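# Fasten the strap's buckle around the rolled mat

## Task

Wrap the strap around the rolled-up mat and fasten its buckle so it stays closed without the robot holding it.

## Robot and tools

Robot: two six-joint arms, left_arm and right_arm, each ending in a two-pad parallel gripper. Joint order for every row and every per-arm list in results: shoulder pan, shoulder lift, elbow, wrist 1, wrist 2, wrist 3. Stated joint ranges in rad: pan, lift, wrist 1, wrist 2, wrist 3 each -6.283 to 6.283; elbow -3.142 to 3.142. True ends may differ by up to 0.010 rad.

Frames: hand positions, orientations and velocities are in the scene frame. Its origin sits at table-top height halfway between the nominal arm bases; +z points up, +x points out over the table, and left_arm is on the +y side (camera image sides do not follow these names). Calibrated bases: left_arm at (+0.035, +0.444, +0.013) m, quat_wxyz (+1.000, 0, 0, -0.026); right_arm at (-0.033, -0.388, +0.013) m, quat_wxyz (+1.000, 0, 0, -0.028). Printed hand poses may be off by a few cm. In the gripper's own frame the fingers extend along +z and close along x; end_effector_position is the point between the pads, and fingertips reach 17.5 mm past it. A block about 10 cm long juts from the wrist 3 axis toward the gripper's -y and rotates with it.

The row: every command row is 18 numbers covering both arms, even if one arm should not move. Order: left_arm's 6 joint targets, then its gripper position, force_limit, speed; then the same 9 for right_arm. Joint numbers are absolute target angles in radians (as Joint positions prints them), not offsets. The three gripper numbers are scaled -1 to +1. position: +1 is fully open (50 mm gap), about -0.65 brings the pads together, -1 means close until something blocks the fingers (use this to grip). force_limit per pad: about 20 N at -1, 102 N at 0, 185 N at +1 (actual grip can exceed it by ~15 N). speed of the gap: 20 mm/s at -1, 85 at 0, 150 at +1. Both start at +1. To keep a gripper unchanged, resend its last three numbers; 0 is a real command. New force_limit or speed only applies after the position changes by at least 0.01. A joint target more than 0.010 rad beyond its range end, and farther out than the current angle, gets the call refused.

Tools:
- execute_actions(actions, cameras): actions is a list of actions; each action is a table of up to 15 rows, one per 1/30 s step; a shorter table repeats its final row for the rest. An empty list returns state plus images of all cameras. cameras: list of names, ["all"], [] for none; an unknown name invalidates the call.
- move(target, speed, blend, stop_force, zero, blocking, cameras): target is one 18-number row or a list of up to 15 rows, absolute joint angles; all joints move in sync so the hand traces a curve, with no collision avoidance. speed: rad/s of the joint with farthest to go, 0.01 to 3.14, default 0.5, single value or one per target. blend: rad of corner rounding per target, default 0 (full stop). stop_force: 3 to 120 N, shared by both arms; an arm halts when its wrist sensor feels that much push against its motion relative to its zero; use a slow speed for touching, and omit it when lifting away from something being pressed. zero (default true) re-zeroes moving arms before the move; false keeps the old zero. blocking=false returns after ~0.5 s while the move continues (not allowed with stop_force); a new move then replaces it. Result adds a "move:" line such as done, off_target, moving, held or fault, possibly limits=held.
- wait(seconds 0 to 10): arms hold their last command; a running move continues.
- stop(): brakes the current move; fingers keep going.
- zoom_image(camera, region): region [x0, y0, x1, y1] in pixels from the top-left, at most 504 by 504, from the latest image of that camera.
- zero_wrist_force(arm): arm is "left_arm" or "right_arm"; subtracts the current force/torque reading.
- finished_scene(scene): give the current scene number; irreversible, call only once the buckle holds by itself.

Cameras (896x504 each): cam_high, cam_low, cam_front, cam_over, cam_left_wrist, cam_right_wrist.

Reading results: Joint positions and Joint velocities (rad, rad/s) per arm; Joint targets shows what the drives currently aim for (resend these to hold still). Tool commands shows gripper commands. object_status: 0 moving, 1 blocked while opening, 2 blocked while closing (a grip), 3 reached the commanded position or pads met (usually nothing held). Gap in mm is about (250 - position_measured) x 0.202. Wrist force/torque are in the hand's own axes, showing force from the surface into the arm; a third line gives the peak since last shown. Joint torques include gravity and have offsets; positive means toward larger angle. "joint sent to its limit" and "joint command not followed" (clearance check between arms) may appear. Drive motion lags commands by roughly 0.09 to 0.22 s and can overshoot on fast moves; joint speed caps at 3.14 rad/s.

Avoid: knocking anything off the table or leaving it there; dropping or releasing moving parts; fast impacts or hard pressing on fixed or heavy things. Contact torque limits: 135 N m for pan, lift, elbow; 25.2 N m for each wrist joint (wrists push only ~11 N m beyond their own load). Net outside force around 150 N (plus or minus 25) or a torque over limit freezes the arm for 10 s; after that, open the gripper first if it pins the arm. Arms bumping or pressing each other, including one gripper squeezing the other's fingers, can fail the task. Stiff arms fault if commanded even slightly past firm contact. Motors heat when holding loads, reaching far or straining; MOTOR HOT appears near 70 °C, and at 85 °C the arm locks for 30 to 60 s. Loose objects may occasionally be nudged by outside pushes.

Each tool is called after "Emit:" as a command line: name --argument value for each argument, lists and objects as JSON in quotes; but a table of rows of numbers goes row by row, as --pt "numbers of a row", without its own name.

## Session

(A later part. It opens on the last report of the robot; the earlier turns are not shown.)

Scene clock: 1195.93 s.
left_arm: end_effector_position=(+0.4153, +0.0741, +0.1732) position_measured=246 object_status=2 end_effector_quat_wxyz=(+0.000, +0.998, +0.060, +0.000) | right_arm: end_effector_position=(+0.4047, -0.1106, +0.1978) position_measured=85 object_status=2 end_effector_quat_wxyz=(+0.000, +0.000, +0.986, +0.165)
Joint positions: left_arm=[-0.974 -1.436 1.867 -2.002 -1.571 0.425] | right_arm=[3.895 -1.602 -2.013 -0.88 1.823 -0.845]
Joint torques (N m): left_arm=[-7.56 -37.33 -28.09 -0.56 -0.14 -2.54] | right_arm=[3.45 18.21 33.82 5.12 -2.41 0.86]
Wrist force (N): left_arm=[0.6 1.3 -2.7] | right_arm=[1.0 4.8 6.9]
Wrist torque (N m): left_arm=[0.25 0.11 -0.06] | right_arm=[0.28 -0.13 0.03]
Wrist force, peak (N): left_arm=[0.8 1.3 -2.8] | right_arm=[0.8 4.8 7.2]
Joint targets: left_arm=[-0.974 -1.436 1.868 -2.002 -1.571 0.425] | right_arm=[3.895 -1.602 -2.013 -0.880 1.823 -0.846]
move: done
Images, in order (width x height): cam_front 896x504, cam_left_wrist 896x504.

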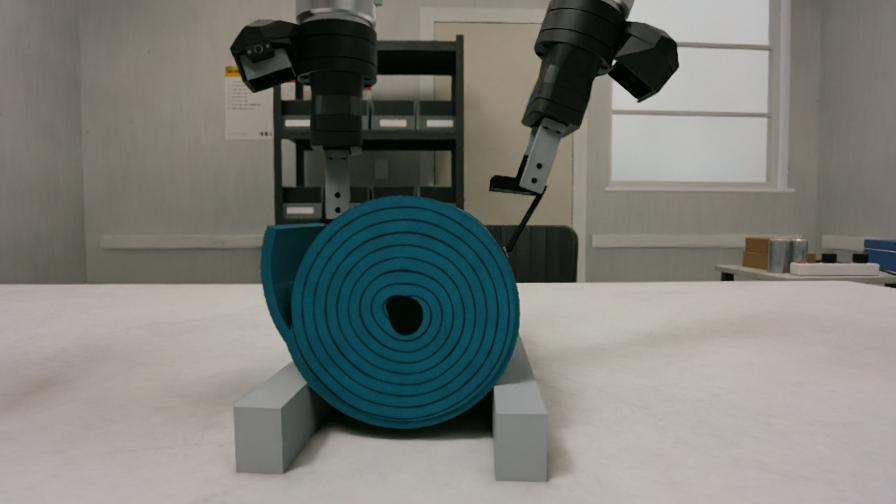

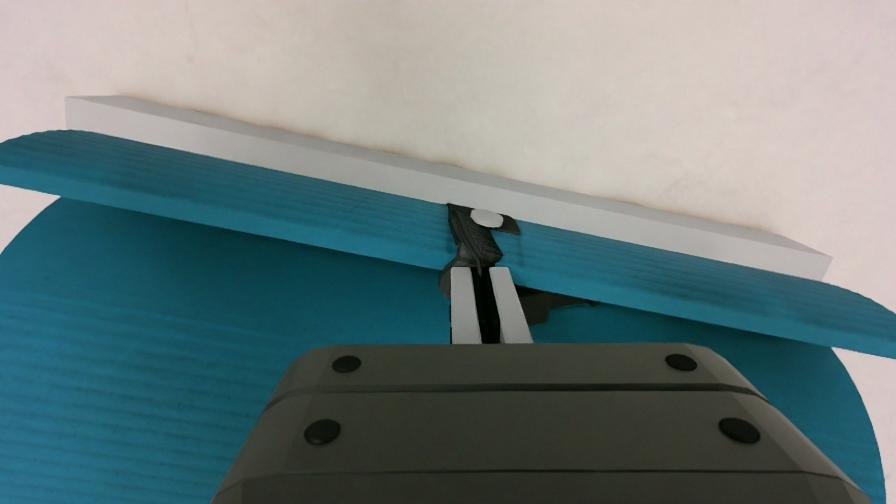

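Emit:
move --target '[-0.9736,-1.471,1.809,-1.9087,-1.5708,0.425,-1,-0.6,-1,3.8952,-1.6017,-2.0131,-0.8799,1.823,-0.8455,-1,-0.6,-1]' --speed 0.1 --stop_force 20 --cameras '["cam_left_wrist","cam_front"]'

Emit:
zoom_image --camera "cam_left_wrist" --region '[330, 150, 650, 370]'

Emit:
zoom_image --camera "cam_front" --region '[240, 120, 440, 270]'

Scene clock: 1203.33 s.
left_arm: end_effector_position=(+0.4148, +0.0750, +0.2089) position_measured=246 object_status=2 end_effector_quat_wxyz=(+0.000, +0.998, +0.060, +0.000) | right_arm: end_effector_position=(+0.4047, -0.1106, +0.1978) position_measured=85 object_status=2 end_effector_quat_wxyz=(+0.000, +0.000, +0.986, +0.165)
Joint positions: left_arm=[-0.974 -1.471 1.809 -1.909 -1.571 0.425] | right_arm=[3.895 -1.602 -2.013 -0.88 1.823 -0.845]
Joint torques (N m): left_arm=[-5.59 -27.22 -19.86 -5.32 0.38 -2.44] | right_arm=[3.58 18.5 34.34 5.14 -2.05 0.73]
Wrist force (N): left_arm=[-0.8 3.8 7.3] | right_arm=[0.0 3.1 6.8]
Wrist torque (N m): left_arm=[0.07 0.05 -0.06] | right_arm=[0.25 -0.08 0.01]
Wrist force, peak (N): left_arm=[-1.0 4.0 7.6] | right_arm=[0.8 4.9 7.2]
Joint targets: left_arm=[-0.974 -1.471 1.809 -1.909 -1.571 0.425] | right_arm=[3.895 -1.602 -2.013 -0.880 1.823 -0.846]
move: done
Images, in order (width x height): cam_front 896x504, cam_left_wrist 896x504.

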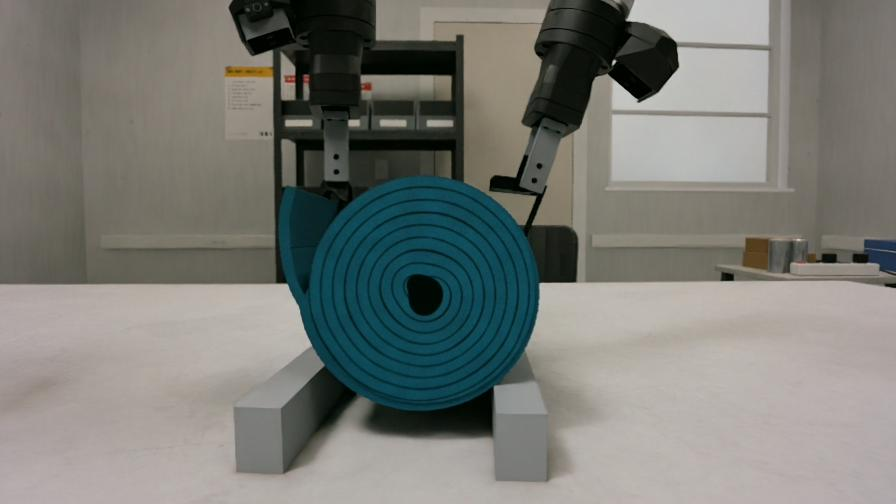

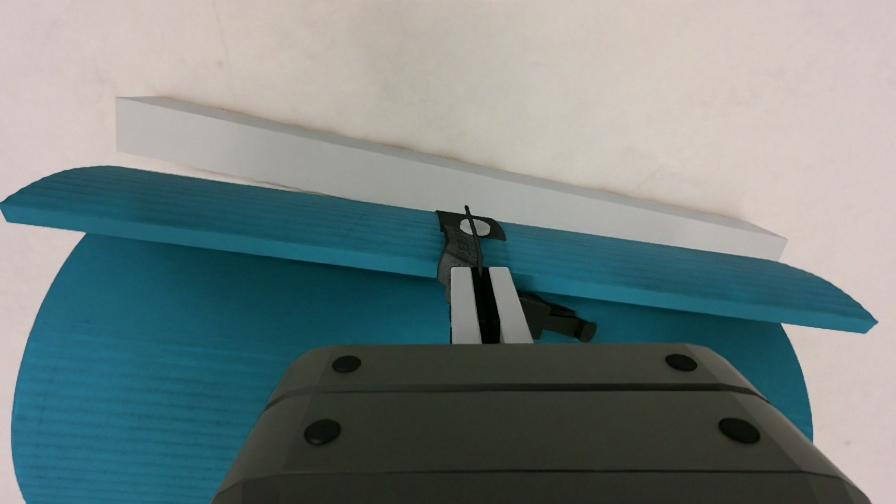

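Scaled by 1.575.

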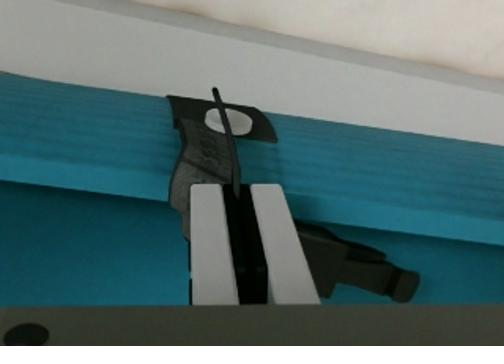

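Scaled by 2.520.

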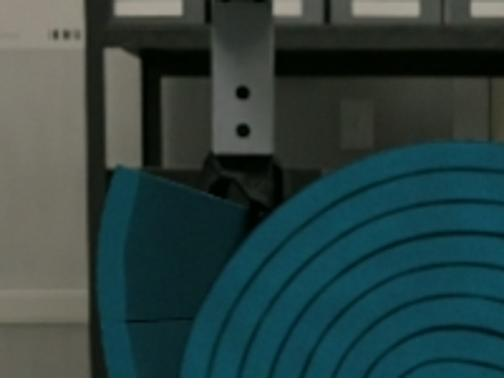

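Emit:
move --target '[-0.9736,-1.459,1.829,-1.9407,-1.5708,0.425,-1,-0.6,-1,3.8952,-1.6017,-2.0131,-0.8799,1.823,-0.8455,-1,-0.6,-1]' --speed 0.15

Emit:
move --target '[-0.9736,-1.459,1.829,-1.9407,-1.5708,0.425,0.9,-0.6,-1,3.8952,-1.6017,-2.0131,-0.8799,1.823,-0.8455,-1,-0.6,-1]' --cameras '["cam_left_wrist","cam_front"]'

Emit:
zoom_image --camera "cam_left_wrist" --region '[330, 150, 650, 370]'

Scene clock: 1221.23 s.
left_arm: end_effector_position=(+0.4152, +0.0744, +0.1965) position_measured=246 object_status=2 end_effector_quat_wxyz=(+0.000, +0.998, +0.060, +0.000) end_effector_velocity=(+0.000, +0.000, +0.002) end_effector_angular_velocity=(+0.000, +0.001, -0.001) | right_arm: end_effector_position=(+0.4047, -0.1106, +0.1978) position_measured=85 object_status=2 end_effector_quat_wxyz=(+0.000, +0.000, +0.986, +0.165)
Joint positions: left_arm=[-0.974 -1.459 1.829 -1.941 -1.571 0.425] | right_arm=[3.895 -1.602 -2.013 -0.88 1.823 -0.845]
Joint velocities: left_arm=[-0.001 -0.002 -0.003 0.005 -0.001 0] | right_arm=[within noise]
Joint torques (N m): left_arm=[-0.69 -38.81 -33.09 -0.78 0.57 -2.47] | right_arm=[3 18.53 33.94 5.13 -0.63 0.68]
Wrist force (N): left_arm=[-0.4 2.7 5.2] | right_arm=[0.4 4.0 6.3]
Wrist torque (N m): left_arm=[0.12 0.06 -0.06] | right_arm=[0.27 -0.09 0.02]
Wrist force, peak (N): left_arm=[-0.9 3.8 7.4] | right_arm=[0.5 4.0 6.7]
Joint targets: left_arm=[-0.974 -1.459 1.829 -1.941 -1.571 0.425] | right_arm=[3.895 -1.602 -2.013 -0.880 1.823 -0.846]
move: done

Scene clock: 1223.77 s.
left_arm: end_effector_position=(+0.4152, +0.0744, +0.1966) position_measured=18 object_status=0 end_effector_quat_wxyz=(+0.000, +0.998, +0.060, +0.000) | right_arm: end_effector_position=(+0.4047, -0.1106, +0.1978) position_measured=85 object_status=2 end_effector_quat_wxyz=(+0.000, +0.000, +0.986, +0.165)
Joint positions: left_arm=[-0.974 -1.459 1.829 -1.941 -1.571 0.425] | right_arm=[3.895 -1.602 -2.013 -0.88 1.823 -0.845]
Joint torques (N m): left_arm=[3.23 -40.07 -30.17 -0.76 0.69 -2.36] | right_arm=[3.88 18.61 32.53 5.19 0.29 0.62]
Wrist force (N): left_arm=[-0.6 1.1 -0.2] | right_arm=[0.6 4.7 5.5]
Wrist torque (N m): left_arm=[0.19 0.07 -0.07] | right_arm=[0.27 -0.07 0.03]
Wrist force, peak (N): left_arm=[-0.6 2.4 4.7] | right_arm=[0.4 4.6 6.6]
Joint targets: left_arm=[-0.974 -1.459 1.829 -1.941 -1.571 0.425] | right_arm=[3.895 -1.602 -2.013 -0.880 1.823 -0.846]
move: done
Images, in order (width x height): cam_front 896x504, cam_left_wrist 896x504.

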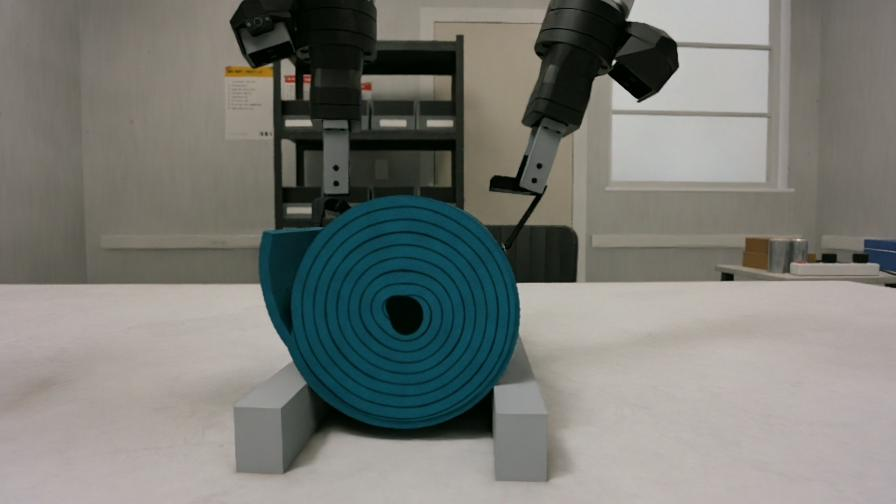

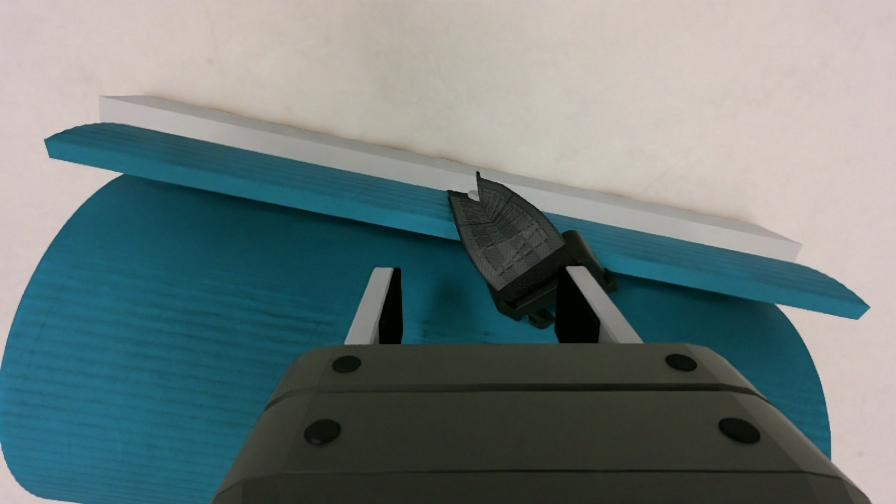

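Scaled by 1.575.

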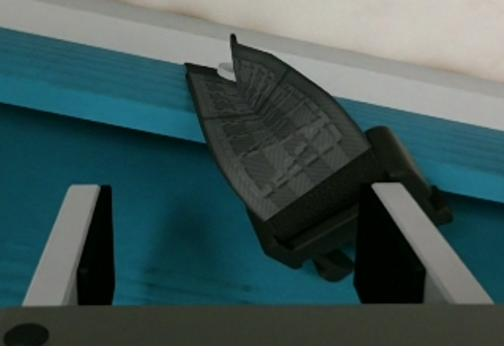

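Emit:
move --pt "-0.9736 -1.484 1.779 -1.8657 -1.5708 0.425 0.9 -0.6 -1 3.8952 -1.6017 -2.0131 -0.8799 1.823 -0.8455 -1 -0.6 -1" --pt "-0.9329 -1.4436 1.7611 -1.8883 -1.5708 -0.1992 0.9 -0.6 -1 3.8952 -1.6017 -2.0131 -0.8799 1.823 -0.8455 -1 -0.6 -1" --speed 0.4 --cameras '["cam_left_wrist"]'

Emit:
zoom_image --camera "cam_left_wrist" --region '[330, 150, 650, 370]'

Scene clock: 1238.43 s.
left_arm: end_effector_position=(+0.4374, +0.0789, +0.2152) position_measured=18 object_status=3 end_effector_quat_wxyz=(+0.000, +0.924, +0.383, +0.000) | right_arm: end_effector_position=(+0.4047, -0.1106, +0.1978) position_measured=85 object_status=2 end_effector_quat_wxyz=(+0.000, +0.000, +0.986, +0.165)
Joint positions: left_arm=[-0.933 -1.444 1.761 -1.888 -1.571 -0.199] | right_arm=[3.895 -1.602 -2.013 -0.88 1.823 -0.845]
Joint torques (N m): left_arm=[-7.05 -39.08 -21.48 -2.05 1.23 -0.71] | right_arm=[2.99 19.09 29.75 5.05 2.35 0.51]
Wrist force (N): left_arm=[-0.7 1.0 -0.1] | right_arm=[0.7 4.8 5.7]
Wrist torque (N m): left_arm=[0.18 0.10 -0.07] | right_arm=[0.29 -0.08 0.02]
Wrist force, peak (N): left_arm=[-0.5 1.2 -1.0] | right_arm=[0.8 4.9 5.9]
Joint targets: left_arm=[-0.933 -1.444 1.761 -1.888 -1.571 -0.199] | right_arm=[3.895 -1.602 -2.013 -0.880 1.823 -0.846]
move: done
Images, in order (width x height): cam_left_wrist 896x504.

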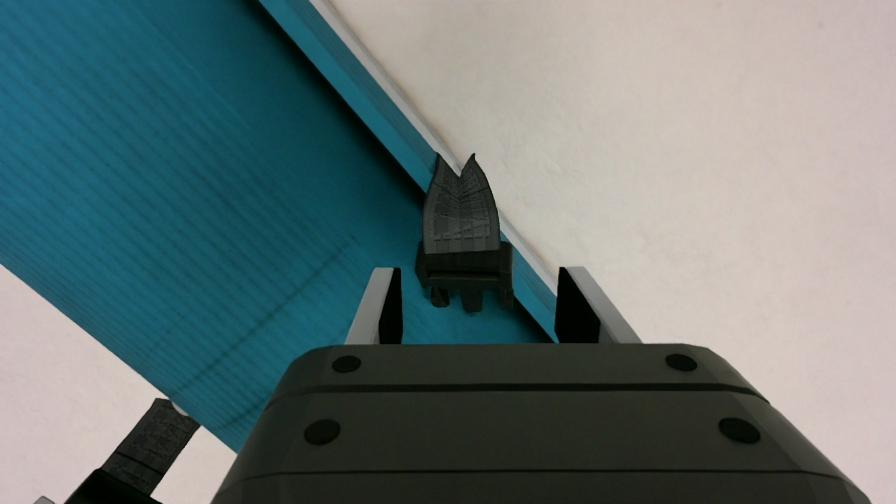

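Scaled by 1.575.

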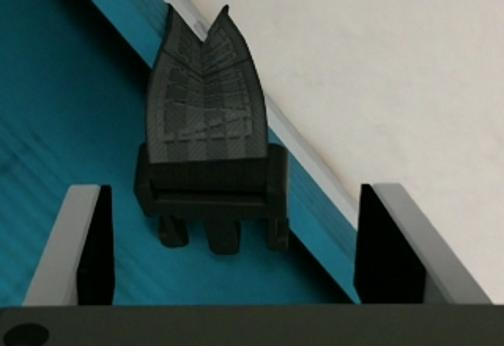

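Emit:
move --target '[-0.9365,-1.4023,1.8207,-1.9889,-1.5708,-0.2028,0.75,-0.6,-1,3.8952,-1.6017,-2.0131,-0.8799,1.823,-0.8455,-1,-0.6,-1]' --speed 0.15 --stop_force 12 --cameras '["cam_left_wrist","cam_front"]'

Emit:
zoom_image --camera "cam_left_wrist" --region '[330, 150, 650, 370]'

Emit:
zoom_image --camera "cam_front" --region '[240, 120, 440, 270]'

Scene clock: 1249.27 s.
left_arm: end_effector_position=(+0.4377, +0.0749, +0.1757) position_measured=41 object_status=3 end_effector_quat_wxyz=(+0.000, +0.924, +0.383, +0.000) | right_arm: end_effector_position=(+0.4047, -0.1106, +0.1978) position_measured=85 object_status=2 end_effector_quat_wxyz=(+0.000, +0.000, +0.986, +0.165)
Joint positions: left_arm=[-0.937 -1.402 1.821 -1.989 -1.571 -0.203] | right_arm=[3.895 -1.602 -2.013 -0.88 1.823 -0.845]
Joint torques (N m): left_arm=[5.77 -42.29 -29.92 -1.18 1.48 0.75] | right_arm=[2.72 18.87 27.28 5.09 2.28 0.58]
Wrist force (N): left_arm=[-0.7 1.0 -0.1] | right_arm=[0.7 4.7 5.9]
Wrist torque (N m): left_arm=[0.19 0.10 0.05] | right_arm=[0.29 -0.07 0.03]
Wrist force, peak (N): left_arm=[-0.4 0.9 -1.8] | right_arm=[0.7 4.8 6.0]
Joint targets: left_arm=[-0.936 -1.402 1.821 -1.989 -1.571 -0.203] | right_arm=[3.895 -1.602 -2.013 -0.880 1.823 -0.846]
move: done
Images, in order (width x height): cam_front 896x504, cam_left_wrist 896x504.

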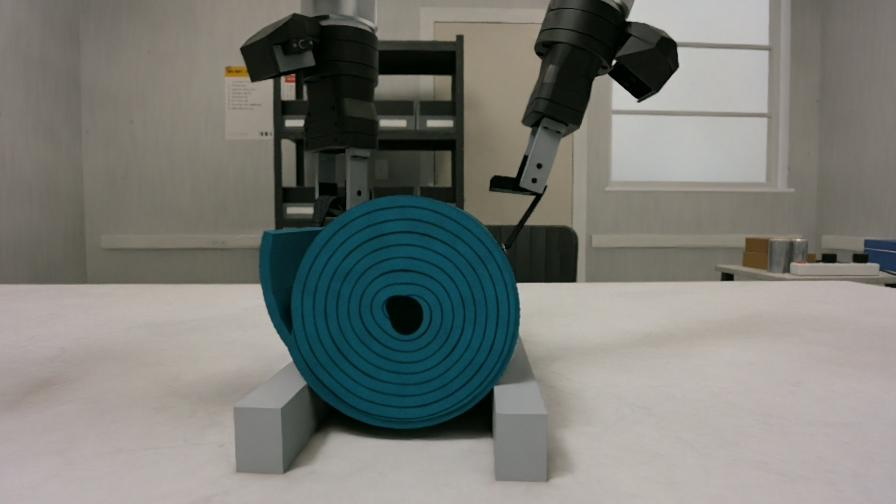

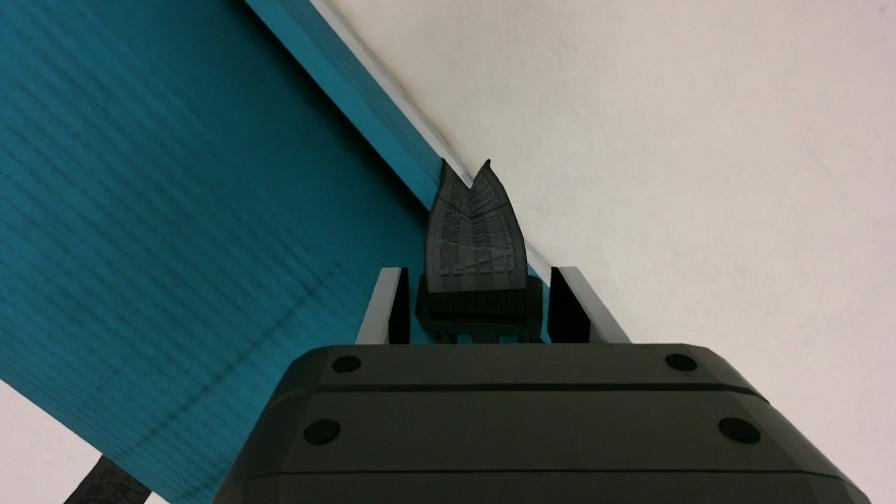

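Scaled by 1.575.

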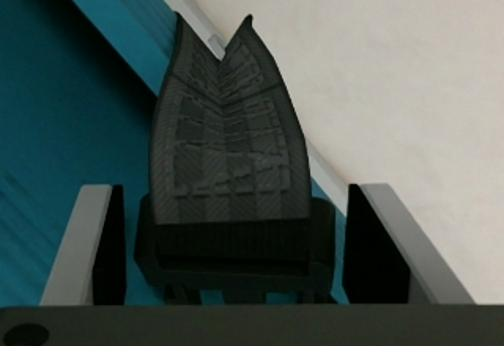

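Scaled by 2.520.

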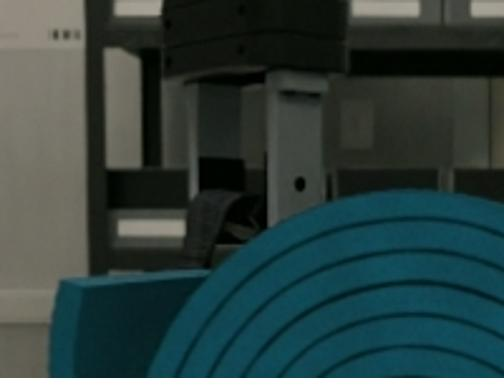

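Emit:
move --target '[-0.9365,-1.4023,1.8207,-1.9889,-1.5708,-0.2028,-1,-0.3,-1,3.8952,-1.6017,-2.0131,-0.8799,1.823,-0.8455,-1,-0.6,-1]' --cameras '["cam_left_wrist"]'

Emit:
zoom_image --camera "cam_left_wrist" --region '[330, 150, 650, 370]'

Scene clock: 1253.13 s.
left_arm: end_effector_position=(+0.4377, +0.0749, +0.1757) position_measured=82 object_status=0 end_effector_quat_wxyz=(+0.000, +0.924, +0.383, +0.000) | right_arm: end_effector_position=(+0.4047, -0.1106, +0.1978) position_measured=85 object_status=2 end_effector_quat_wxyz=(+0.000, +0.000, +0.986, +0.165)
Joint positions: left_arm=[-0.936 -1.402 1.821 -1.989 -1.571 -0.203] | right_arm=[3.895 -1.602 -2.013 -0.88 1.823 -0.845]
Joint torques (N m): left_arm=[6.96 -41.53 -30.58 -3.98 1.6 2.3] | right_arm=[3.07 19.36 25.49 5.02 2.31 0.51]
Wrist force (N): left_arm=[-0.6 1.0 -0.2] | right_arm=[0.7 5.0 5.6]
Wrist torque (N m): left_arm=[0.20 0.10 0.05] | right_arm=[0.30 -0.09 0.02]
Wrist force, peak (N): left_arm=[-0.7 1.4 -0.1] | right_arm=[0.8 4.9 5.9]
Joint targets: left_arm=[-0.936 -1.402 1.821 -1.989 -1.571 -0.203] | right_arm=[3.895 -1.602 -2.013 -0.880 1.823 -0.846]
move: done
Images, in order (width x height): cam_left_wrist 896x504.

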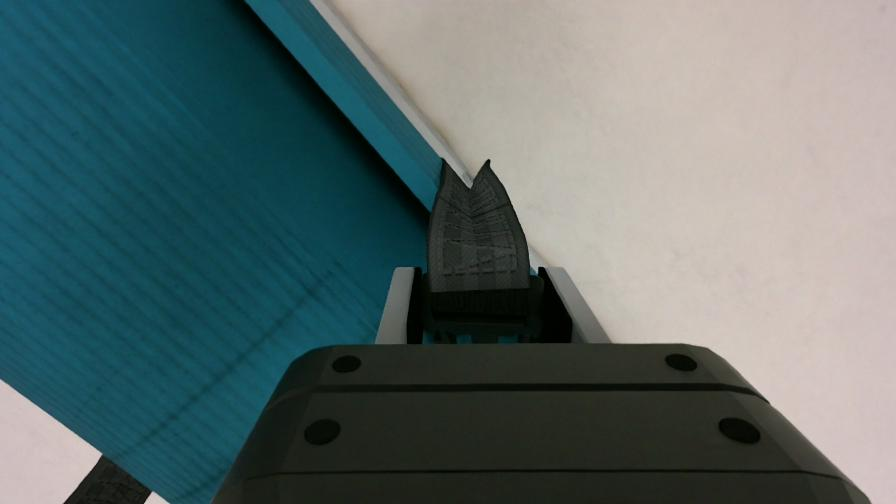

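Scaled by 1.575.

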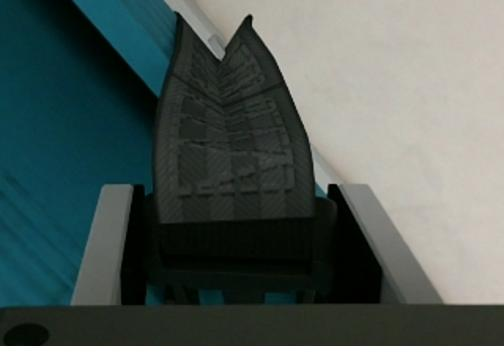

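Emit:
move --target '[-0.9365,-1.4283,1.7787,-1.9209,-1.5708,-0.2028,-1,-0.3,-1,3.8952,-1.6017,-2.0131,-0.8799,1.823,-0.8455,-1,-0.6,-1]' --speed 0.12 --cameras '["cam_left_wrist","cam_front"]'

Emit:
zoom_image --camera "cam_left_wrist" --region '[330, 150, 650, 370]'

Emit:
zoom_image --camera "cam_front" --region '[240, 120, 440, 270]'

Scene clock: 1258.43 s.
left_arm: end_effector_position=(+0.4372, +0.0757, +0.2023) position_measured=82 object_status=2 end_effector_quat_wxyz=(+0.000, +0.924, +0.383, +0.000) end_effector_velocity=(+0.000, -0.001, +0.000) end_effector_angular_velocity=(-0.003, -0.002, -0.001) | right_arm: end_effector_position=(+0.4047, -0.1106, +0.1978) position_measured=85 object_status=2 end_effector_quat_wxyz=(+0.000, +0.000, +0.986, +0.165)
Joint positions: left_arm=[-0.936 -1.428 1.779 -1.921 -1.571 -0.203] | right_arm=[3.895 -1.602 -2.013 -0.88 1.823 -0.845]
Joint velocities: left_arm=[-0.001 0 0.002 -0.005 0 0] | right_arm=[within noise]
Joint torques (N m): left_arm=[7.62 -26.82 -18.67 -5.94 1.55 2.08] | right_arm=[3.31 18.87 23.22 5.12 2.32 0.41]
Wrist force (N): left_arm=[-2.0 0.5 5.3] | right_arm=[0.6 4.0 4.7]
Wrist torque (N m): left_arm=[0.11 0.08 0.03] | right_arm=[0.29 -0.06 0.02]
Wrist force, peak (N): left_arm=[-2.1 0.5 5.8] | right_arm=[0.7 4.9 5.9]
Joint targets: left_arm=[-0.936 -1.428 1.779 -1.921 -1.571 -0.203] | right_arm=[3.895 -1.602 -2.013 -0.880 1.823 -0.846]
move: done
Images, in order (width x height): cam_front 896x504, cam_left_wrist 896x504.

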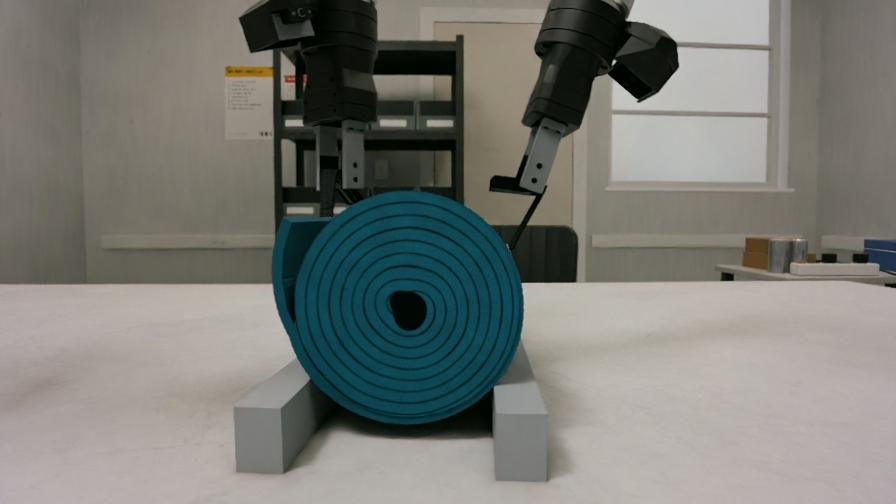

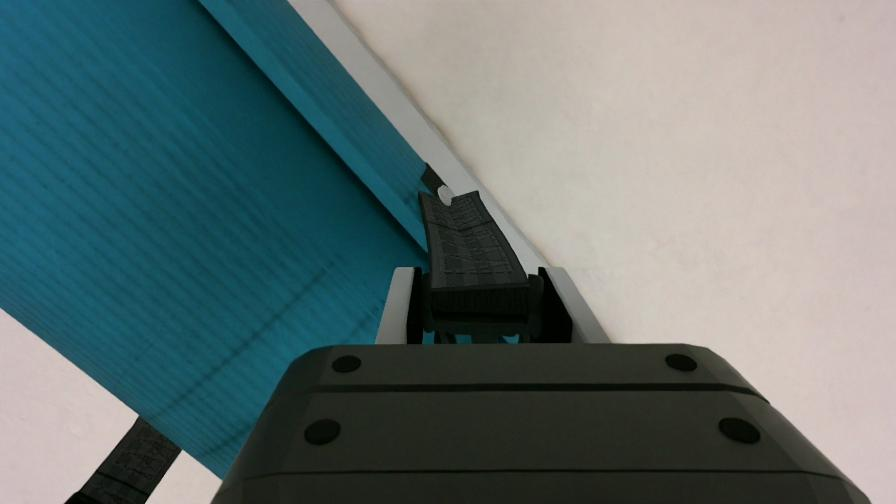

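Scaled by 1.575.

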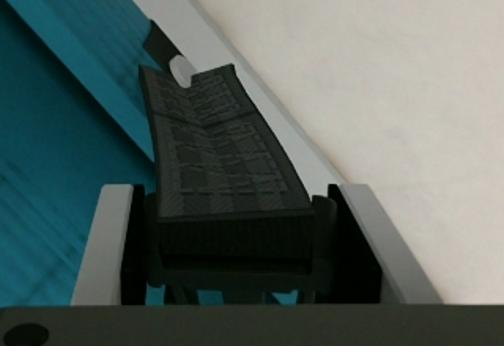

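Scaled by 2.520.

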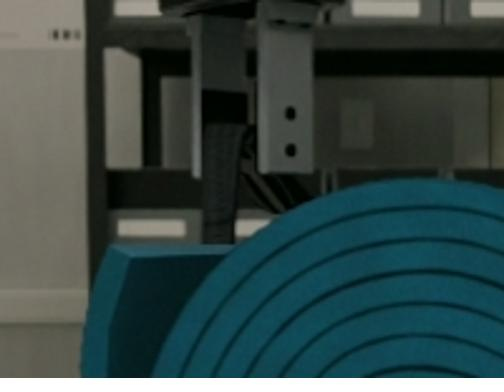

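Emit:
move --pt "-0.916 -1.498 1.892 -2.145 -1.695 0.187 -1 -0.3 -1 3.8952 -1.6017 -2.0131 -0.8799 1.823 -0.8455 -1 -0.6 -1" --pt "-0.8955 -1.5443 2.0453 -2.4337 -1.8201 0.5775 -1 -0.3 -1 3.8952 -1.6017 -2.0131 -0.8799 1.823 -0.8455 -1 -0.6 -1" --speed 0.25 --blend 0.1 --cameras '["cam_left_wrist","cam_front","cam_over"]'

Emit:
zoom_image --camera "cam_left_wrist" --region '[330, 150, 650, 370]'

Emit:
zoom_image --camera "cam_front" --region '[300, 120, 580, 270]'

Scene clock: 1274.37 s.
left_arm: end_effector_position=(+0.4053, +0.0479, +0.2122) position_measured=82 object_status=2 end_effector_quat_wxyz=(+0.216, +0.976, +0.000, +0.000) | right_arm: end_effector_position=(+0.4047, -0.1106, +0.1978) position_measured=85 object_status=2 end_effector_quat_wxyz=(+0.000, +0.000, +0.986, +0.165)
Joint positions: left_arm=[-0.895 -1.544 2.045 -2.434 -1.82 0.577] | right_arm=[3.895 -1.602 -2.013 -0.88 1.823 -0.845]
Joint torques (N m): left_arm=[-4.56 -20.91 -30.9 -2.66 0.49 -1.44] | right_arm=[2.55 19.95 19.5 5.06 2.31 0.32]
Wrist force (N): left_arm=[0.2 -3.2 4.5] | right_arm=[0.6 3.6 4.4]
Wrist torque (N m): left_arm=[-0.06 0.19 -0.02] | right_arm=[0.29 -0.07 0.02]
Wrist force, peak (N): left_arm=[-2.3 0.6 5.7] | right_arm=[0.8 4.1 5.0]
Joint targets: left_arm=[-0.895 -1.544 2.045 -2.434 -1.820 0.577] | right_arm=[3.895 -1.602 -2.013 -0.880 1.823 -0.846]
move: done
Images, in order (width x height): cam_front 896x504, cam_over 896x504, cam_left_wrist 896x504.

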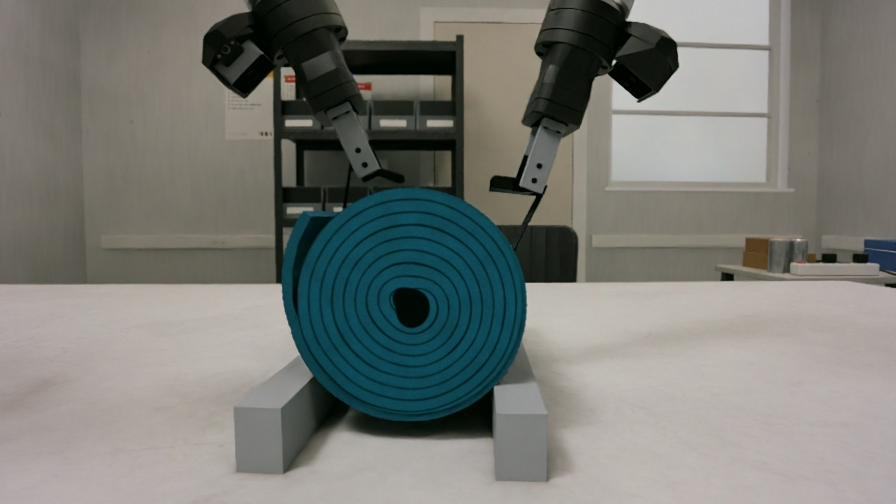

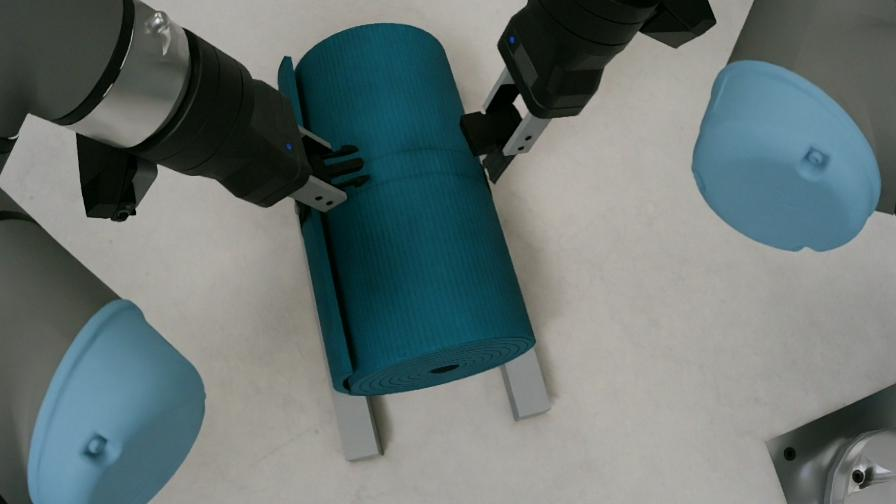

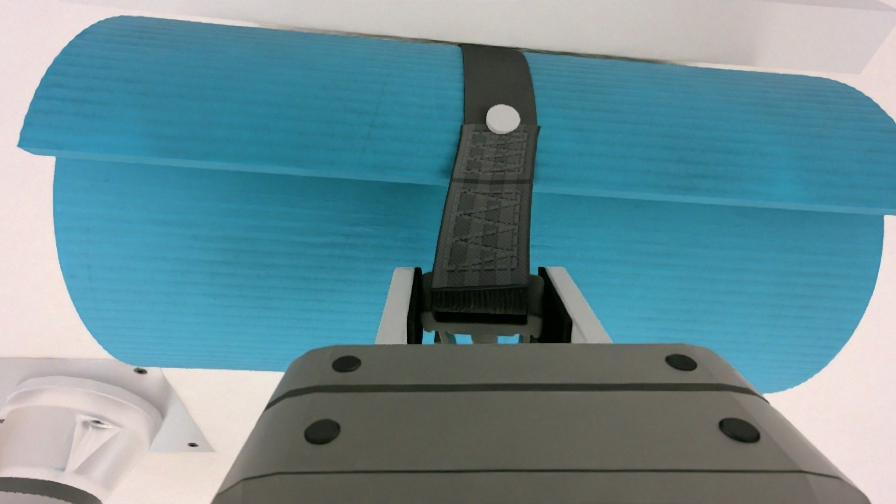

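Scaled by 1.575.

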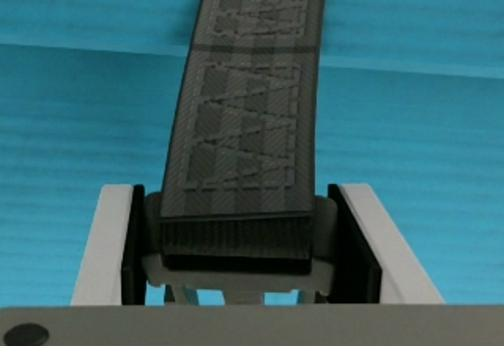

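Scaled by 1.800.

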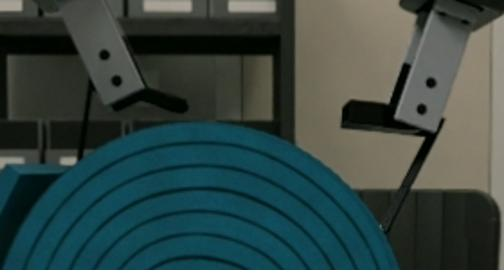

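Emit:
move --target '[-0.8543,-1.5266,2.1305,-2.6472,-1.9133,0.5813,-1,-0.3,-1,3.9884,-1.6705,-1.9455,-0.8564,1.8018,-0.752,-1,-0.6,-1]' --speed 0.25 --cameras '["cam_right_wrist","cam_front","cam_over"]'

Emit:
zoom_image --camera "cam_front" --region '[320, 120, 520, 240]'

Emit:
zoom_image --camera "cam_over" --region '[280, 90, 500, 230]'

Scene clock: 1291.47 s.
left_arm: end_effector_position=(+0.4057, +0.0460, +0.2050) position_measured=82 object_status=2 end_effector_quat_wxyz=(+0.284, +0.959, +0.000, +0.000) | right_arm: end_effector_position=(+0.4049, -0.0504, +0.1976) position_measured=85 object_status=2 end_effector_quat_wxyz=(+0.000, +0.000, +0.986, +0.165)
Joint positions: left_arm=[-0.854 -1.526 2.131 -2.647 -1.913 0.581] | right_arm=[3.988 -1.671 -1.945 -0.856 1.802 -0.752]
Joint torques (N m): left_arm=[-9.42 -33.96 -31.63 -3.15 0.11 1.36] | right_arm=[-4.35 39.73 17.3 3.49 3.12 -1.1]
Wrist force (N): left_arm=[-0.1 -4.0 3.3] | right_arm=[1.0 -2.2 3.2]
Wrist torque (N m): left_arm=[-0.13 0.23 -0.16] | right_arm=[0.19 -0.08 -0.01]
Wrist force, peak (N): left_arm=[0.2 -4.3 5.0] | right_arm=[0.8 3.7 4.5]
Joint targets: left_arm=[-0.854 -1.527 2.131 -2.647 -1.913 0.581] | right_arm=[3.988 -1.671 -1.946 -0.856 1.802 -0.752]
move: done
Images, in order (width x height): cam_front 896x504, cam_over 896x504, cam_right_wrist 896x504.

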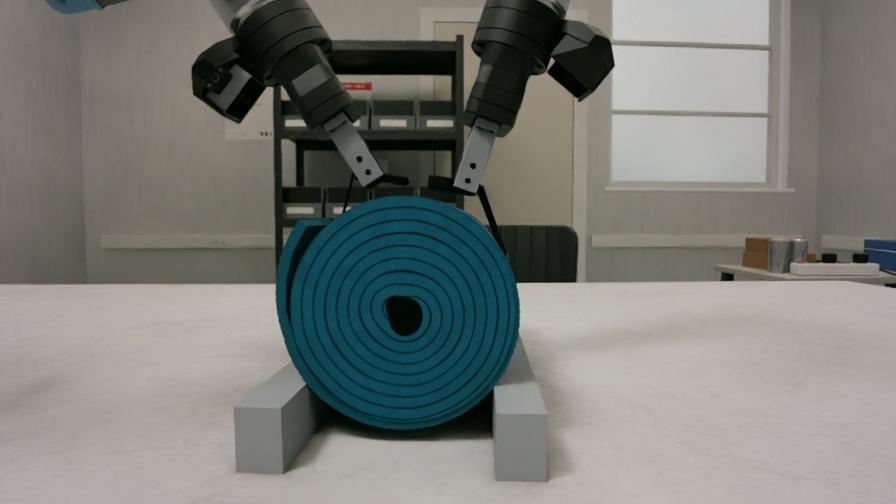

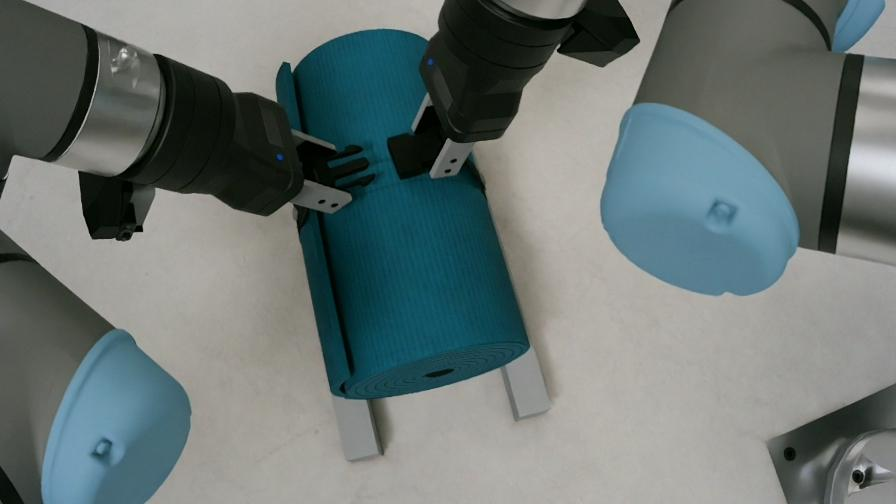

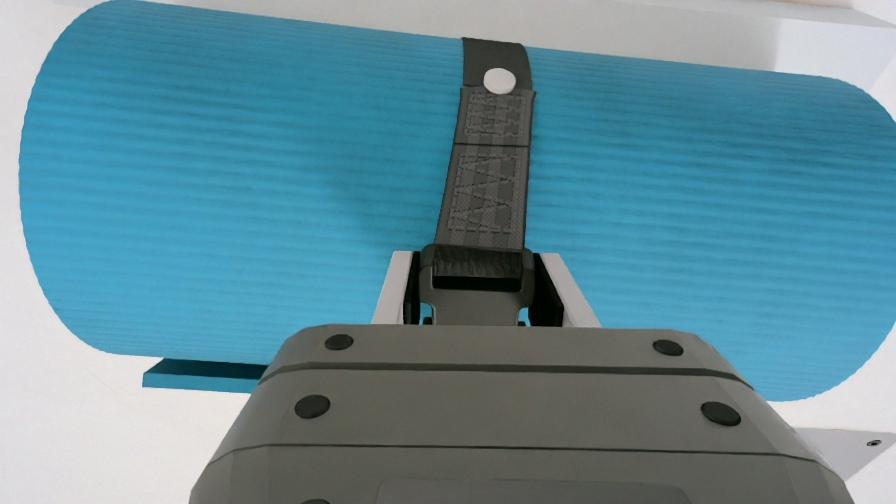

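Scaled by 2.520.

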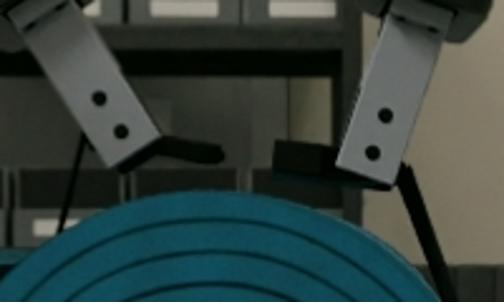

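Scaled by 2.291.

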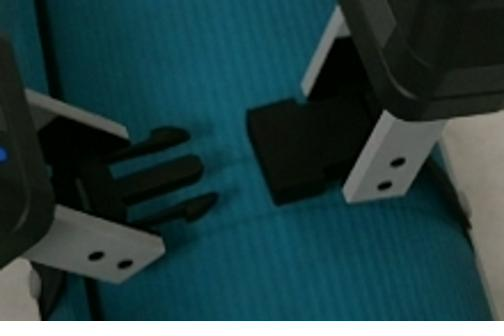

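Emit:
move --target '[-0.811,-1.4972,2.1996,-2.8567,-2.0115,0.5734,-1,-0.3,-1,4.0423,-1.6804,-1.8424,-1.0585,1.6863,-0.7186,-1,-0.6,-1]' --speed 0.15 --cameras '["cam_right_wrist","cam_front","cam_over"]'

Emit:
zoom_image --camera "cam_front" --region '[320, 120, 520, 240]'

Emit:
zoom_image --camera "cam_over" --region '[280, 90, 500, 230]'

Scene clock: 1317.87 s.
left_arm: end_effector_position=(+0.4056, +0.0460, +0.2049) position_measured=82 object_status=2 end_effector_quat_wxyz=(+0.350, +0.937, +0.000, +0.000) | right_arm: end_effector_position=(+0.4048, -0.0505, +0.2096) position_measured=85 object_status=2 end_effector_quat_wxyz=(+0.000, +0.000, +0.996, +0.087)
Joint positions: left_arm=[-0.811 -1.497 2.2 -2.857 -2.012 0.573] | right_arm=[4.042 -1.68 -1.842 -1.058 1.686 -0.718]
Joint torques (N m): left_arm=[-8.97 -33.98 -30.98 -2.65 -0.17 -1.69] | right_arm=[-8.04 27.96 17.71 6.02 3.18 -0.85]
Wrist force (N): left_arm=[0.2 -6.7 4.4] | right_arm=[1.3 -1.3 5.9]
Wrist torque (N m): left_arm=[-0.22 0.22 -0.05] | right_arm=[0.21 -0.15 0.04]
Wrist force, peak (N): left_arm=[0.3 -7.2 4.5] | right_arm=[1.3 -1.7 6.1]
Joint targets: left_arm=[-0.811 -1.497 2.200 -2.857 -2.011 0.573] | right_arm=[4.042 -1.680 -1.842 -1.059 1.686 -0.719]
move: done
Images, in order (width x height): cam_front 896x504, cam_over 896x504, cam_right_wrist 896x504.

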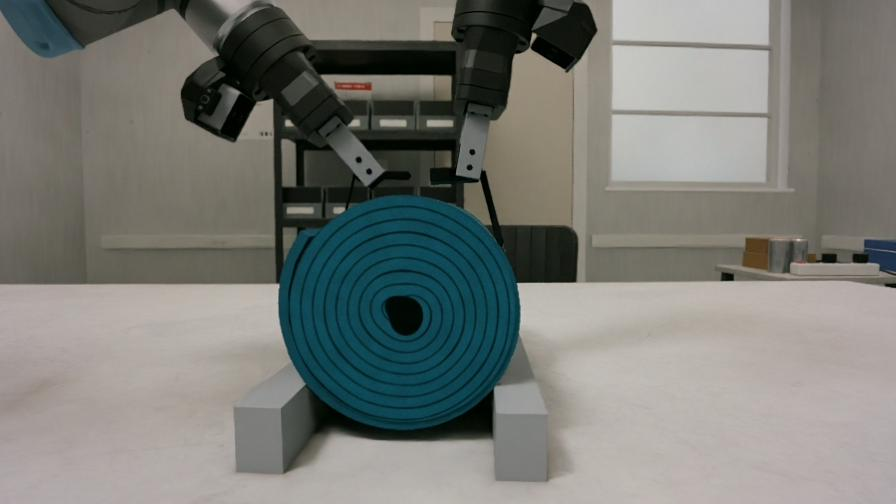

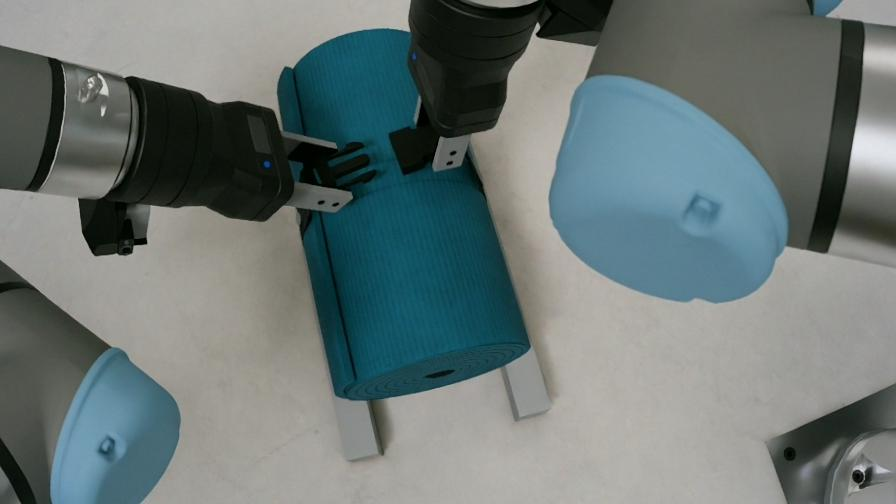

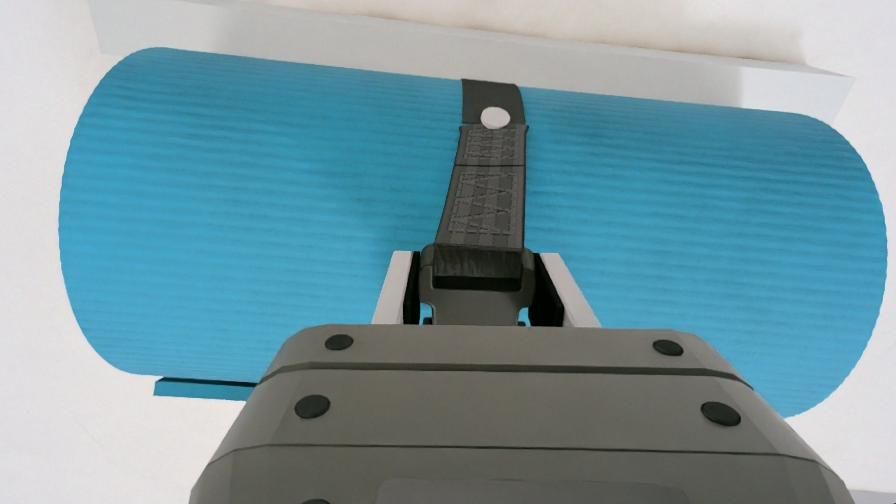

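Scaled by 2.520.

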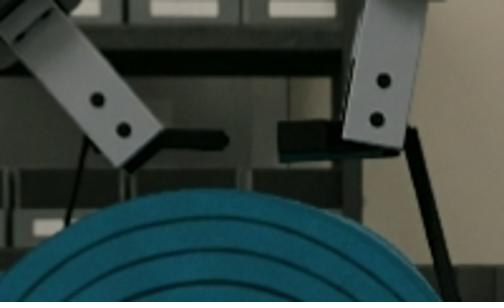

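Scaled by 2.291.

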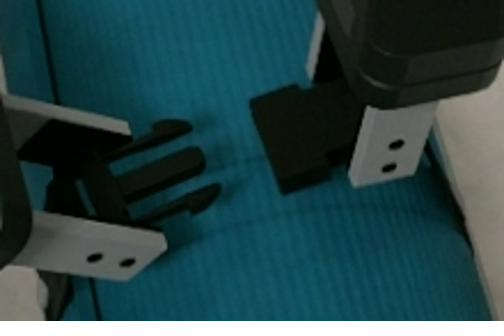

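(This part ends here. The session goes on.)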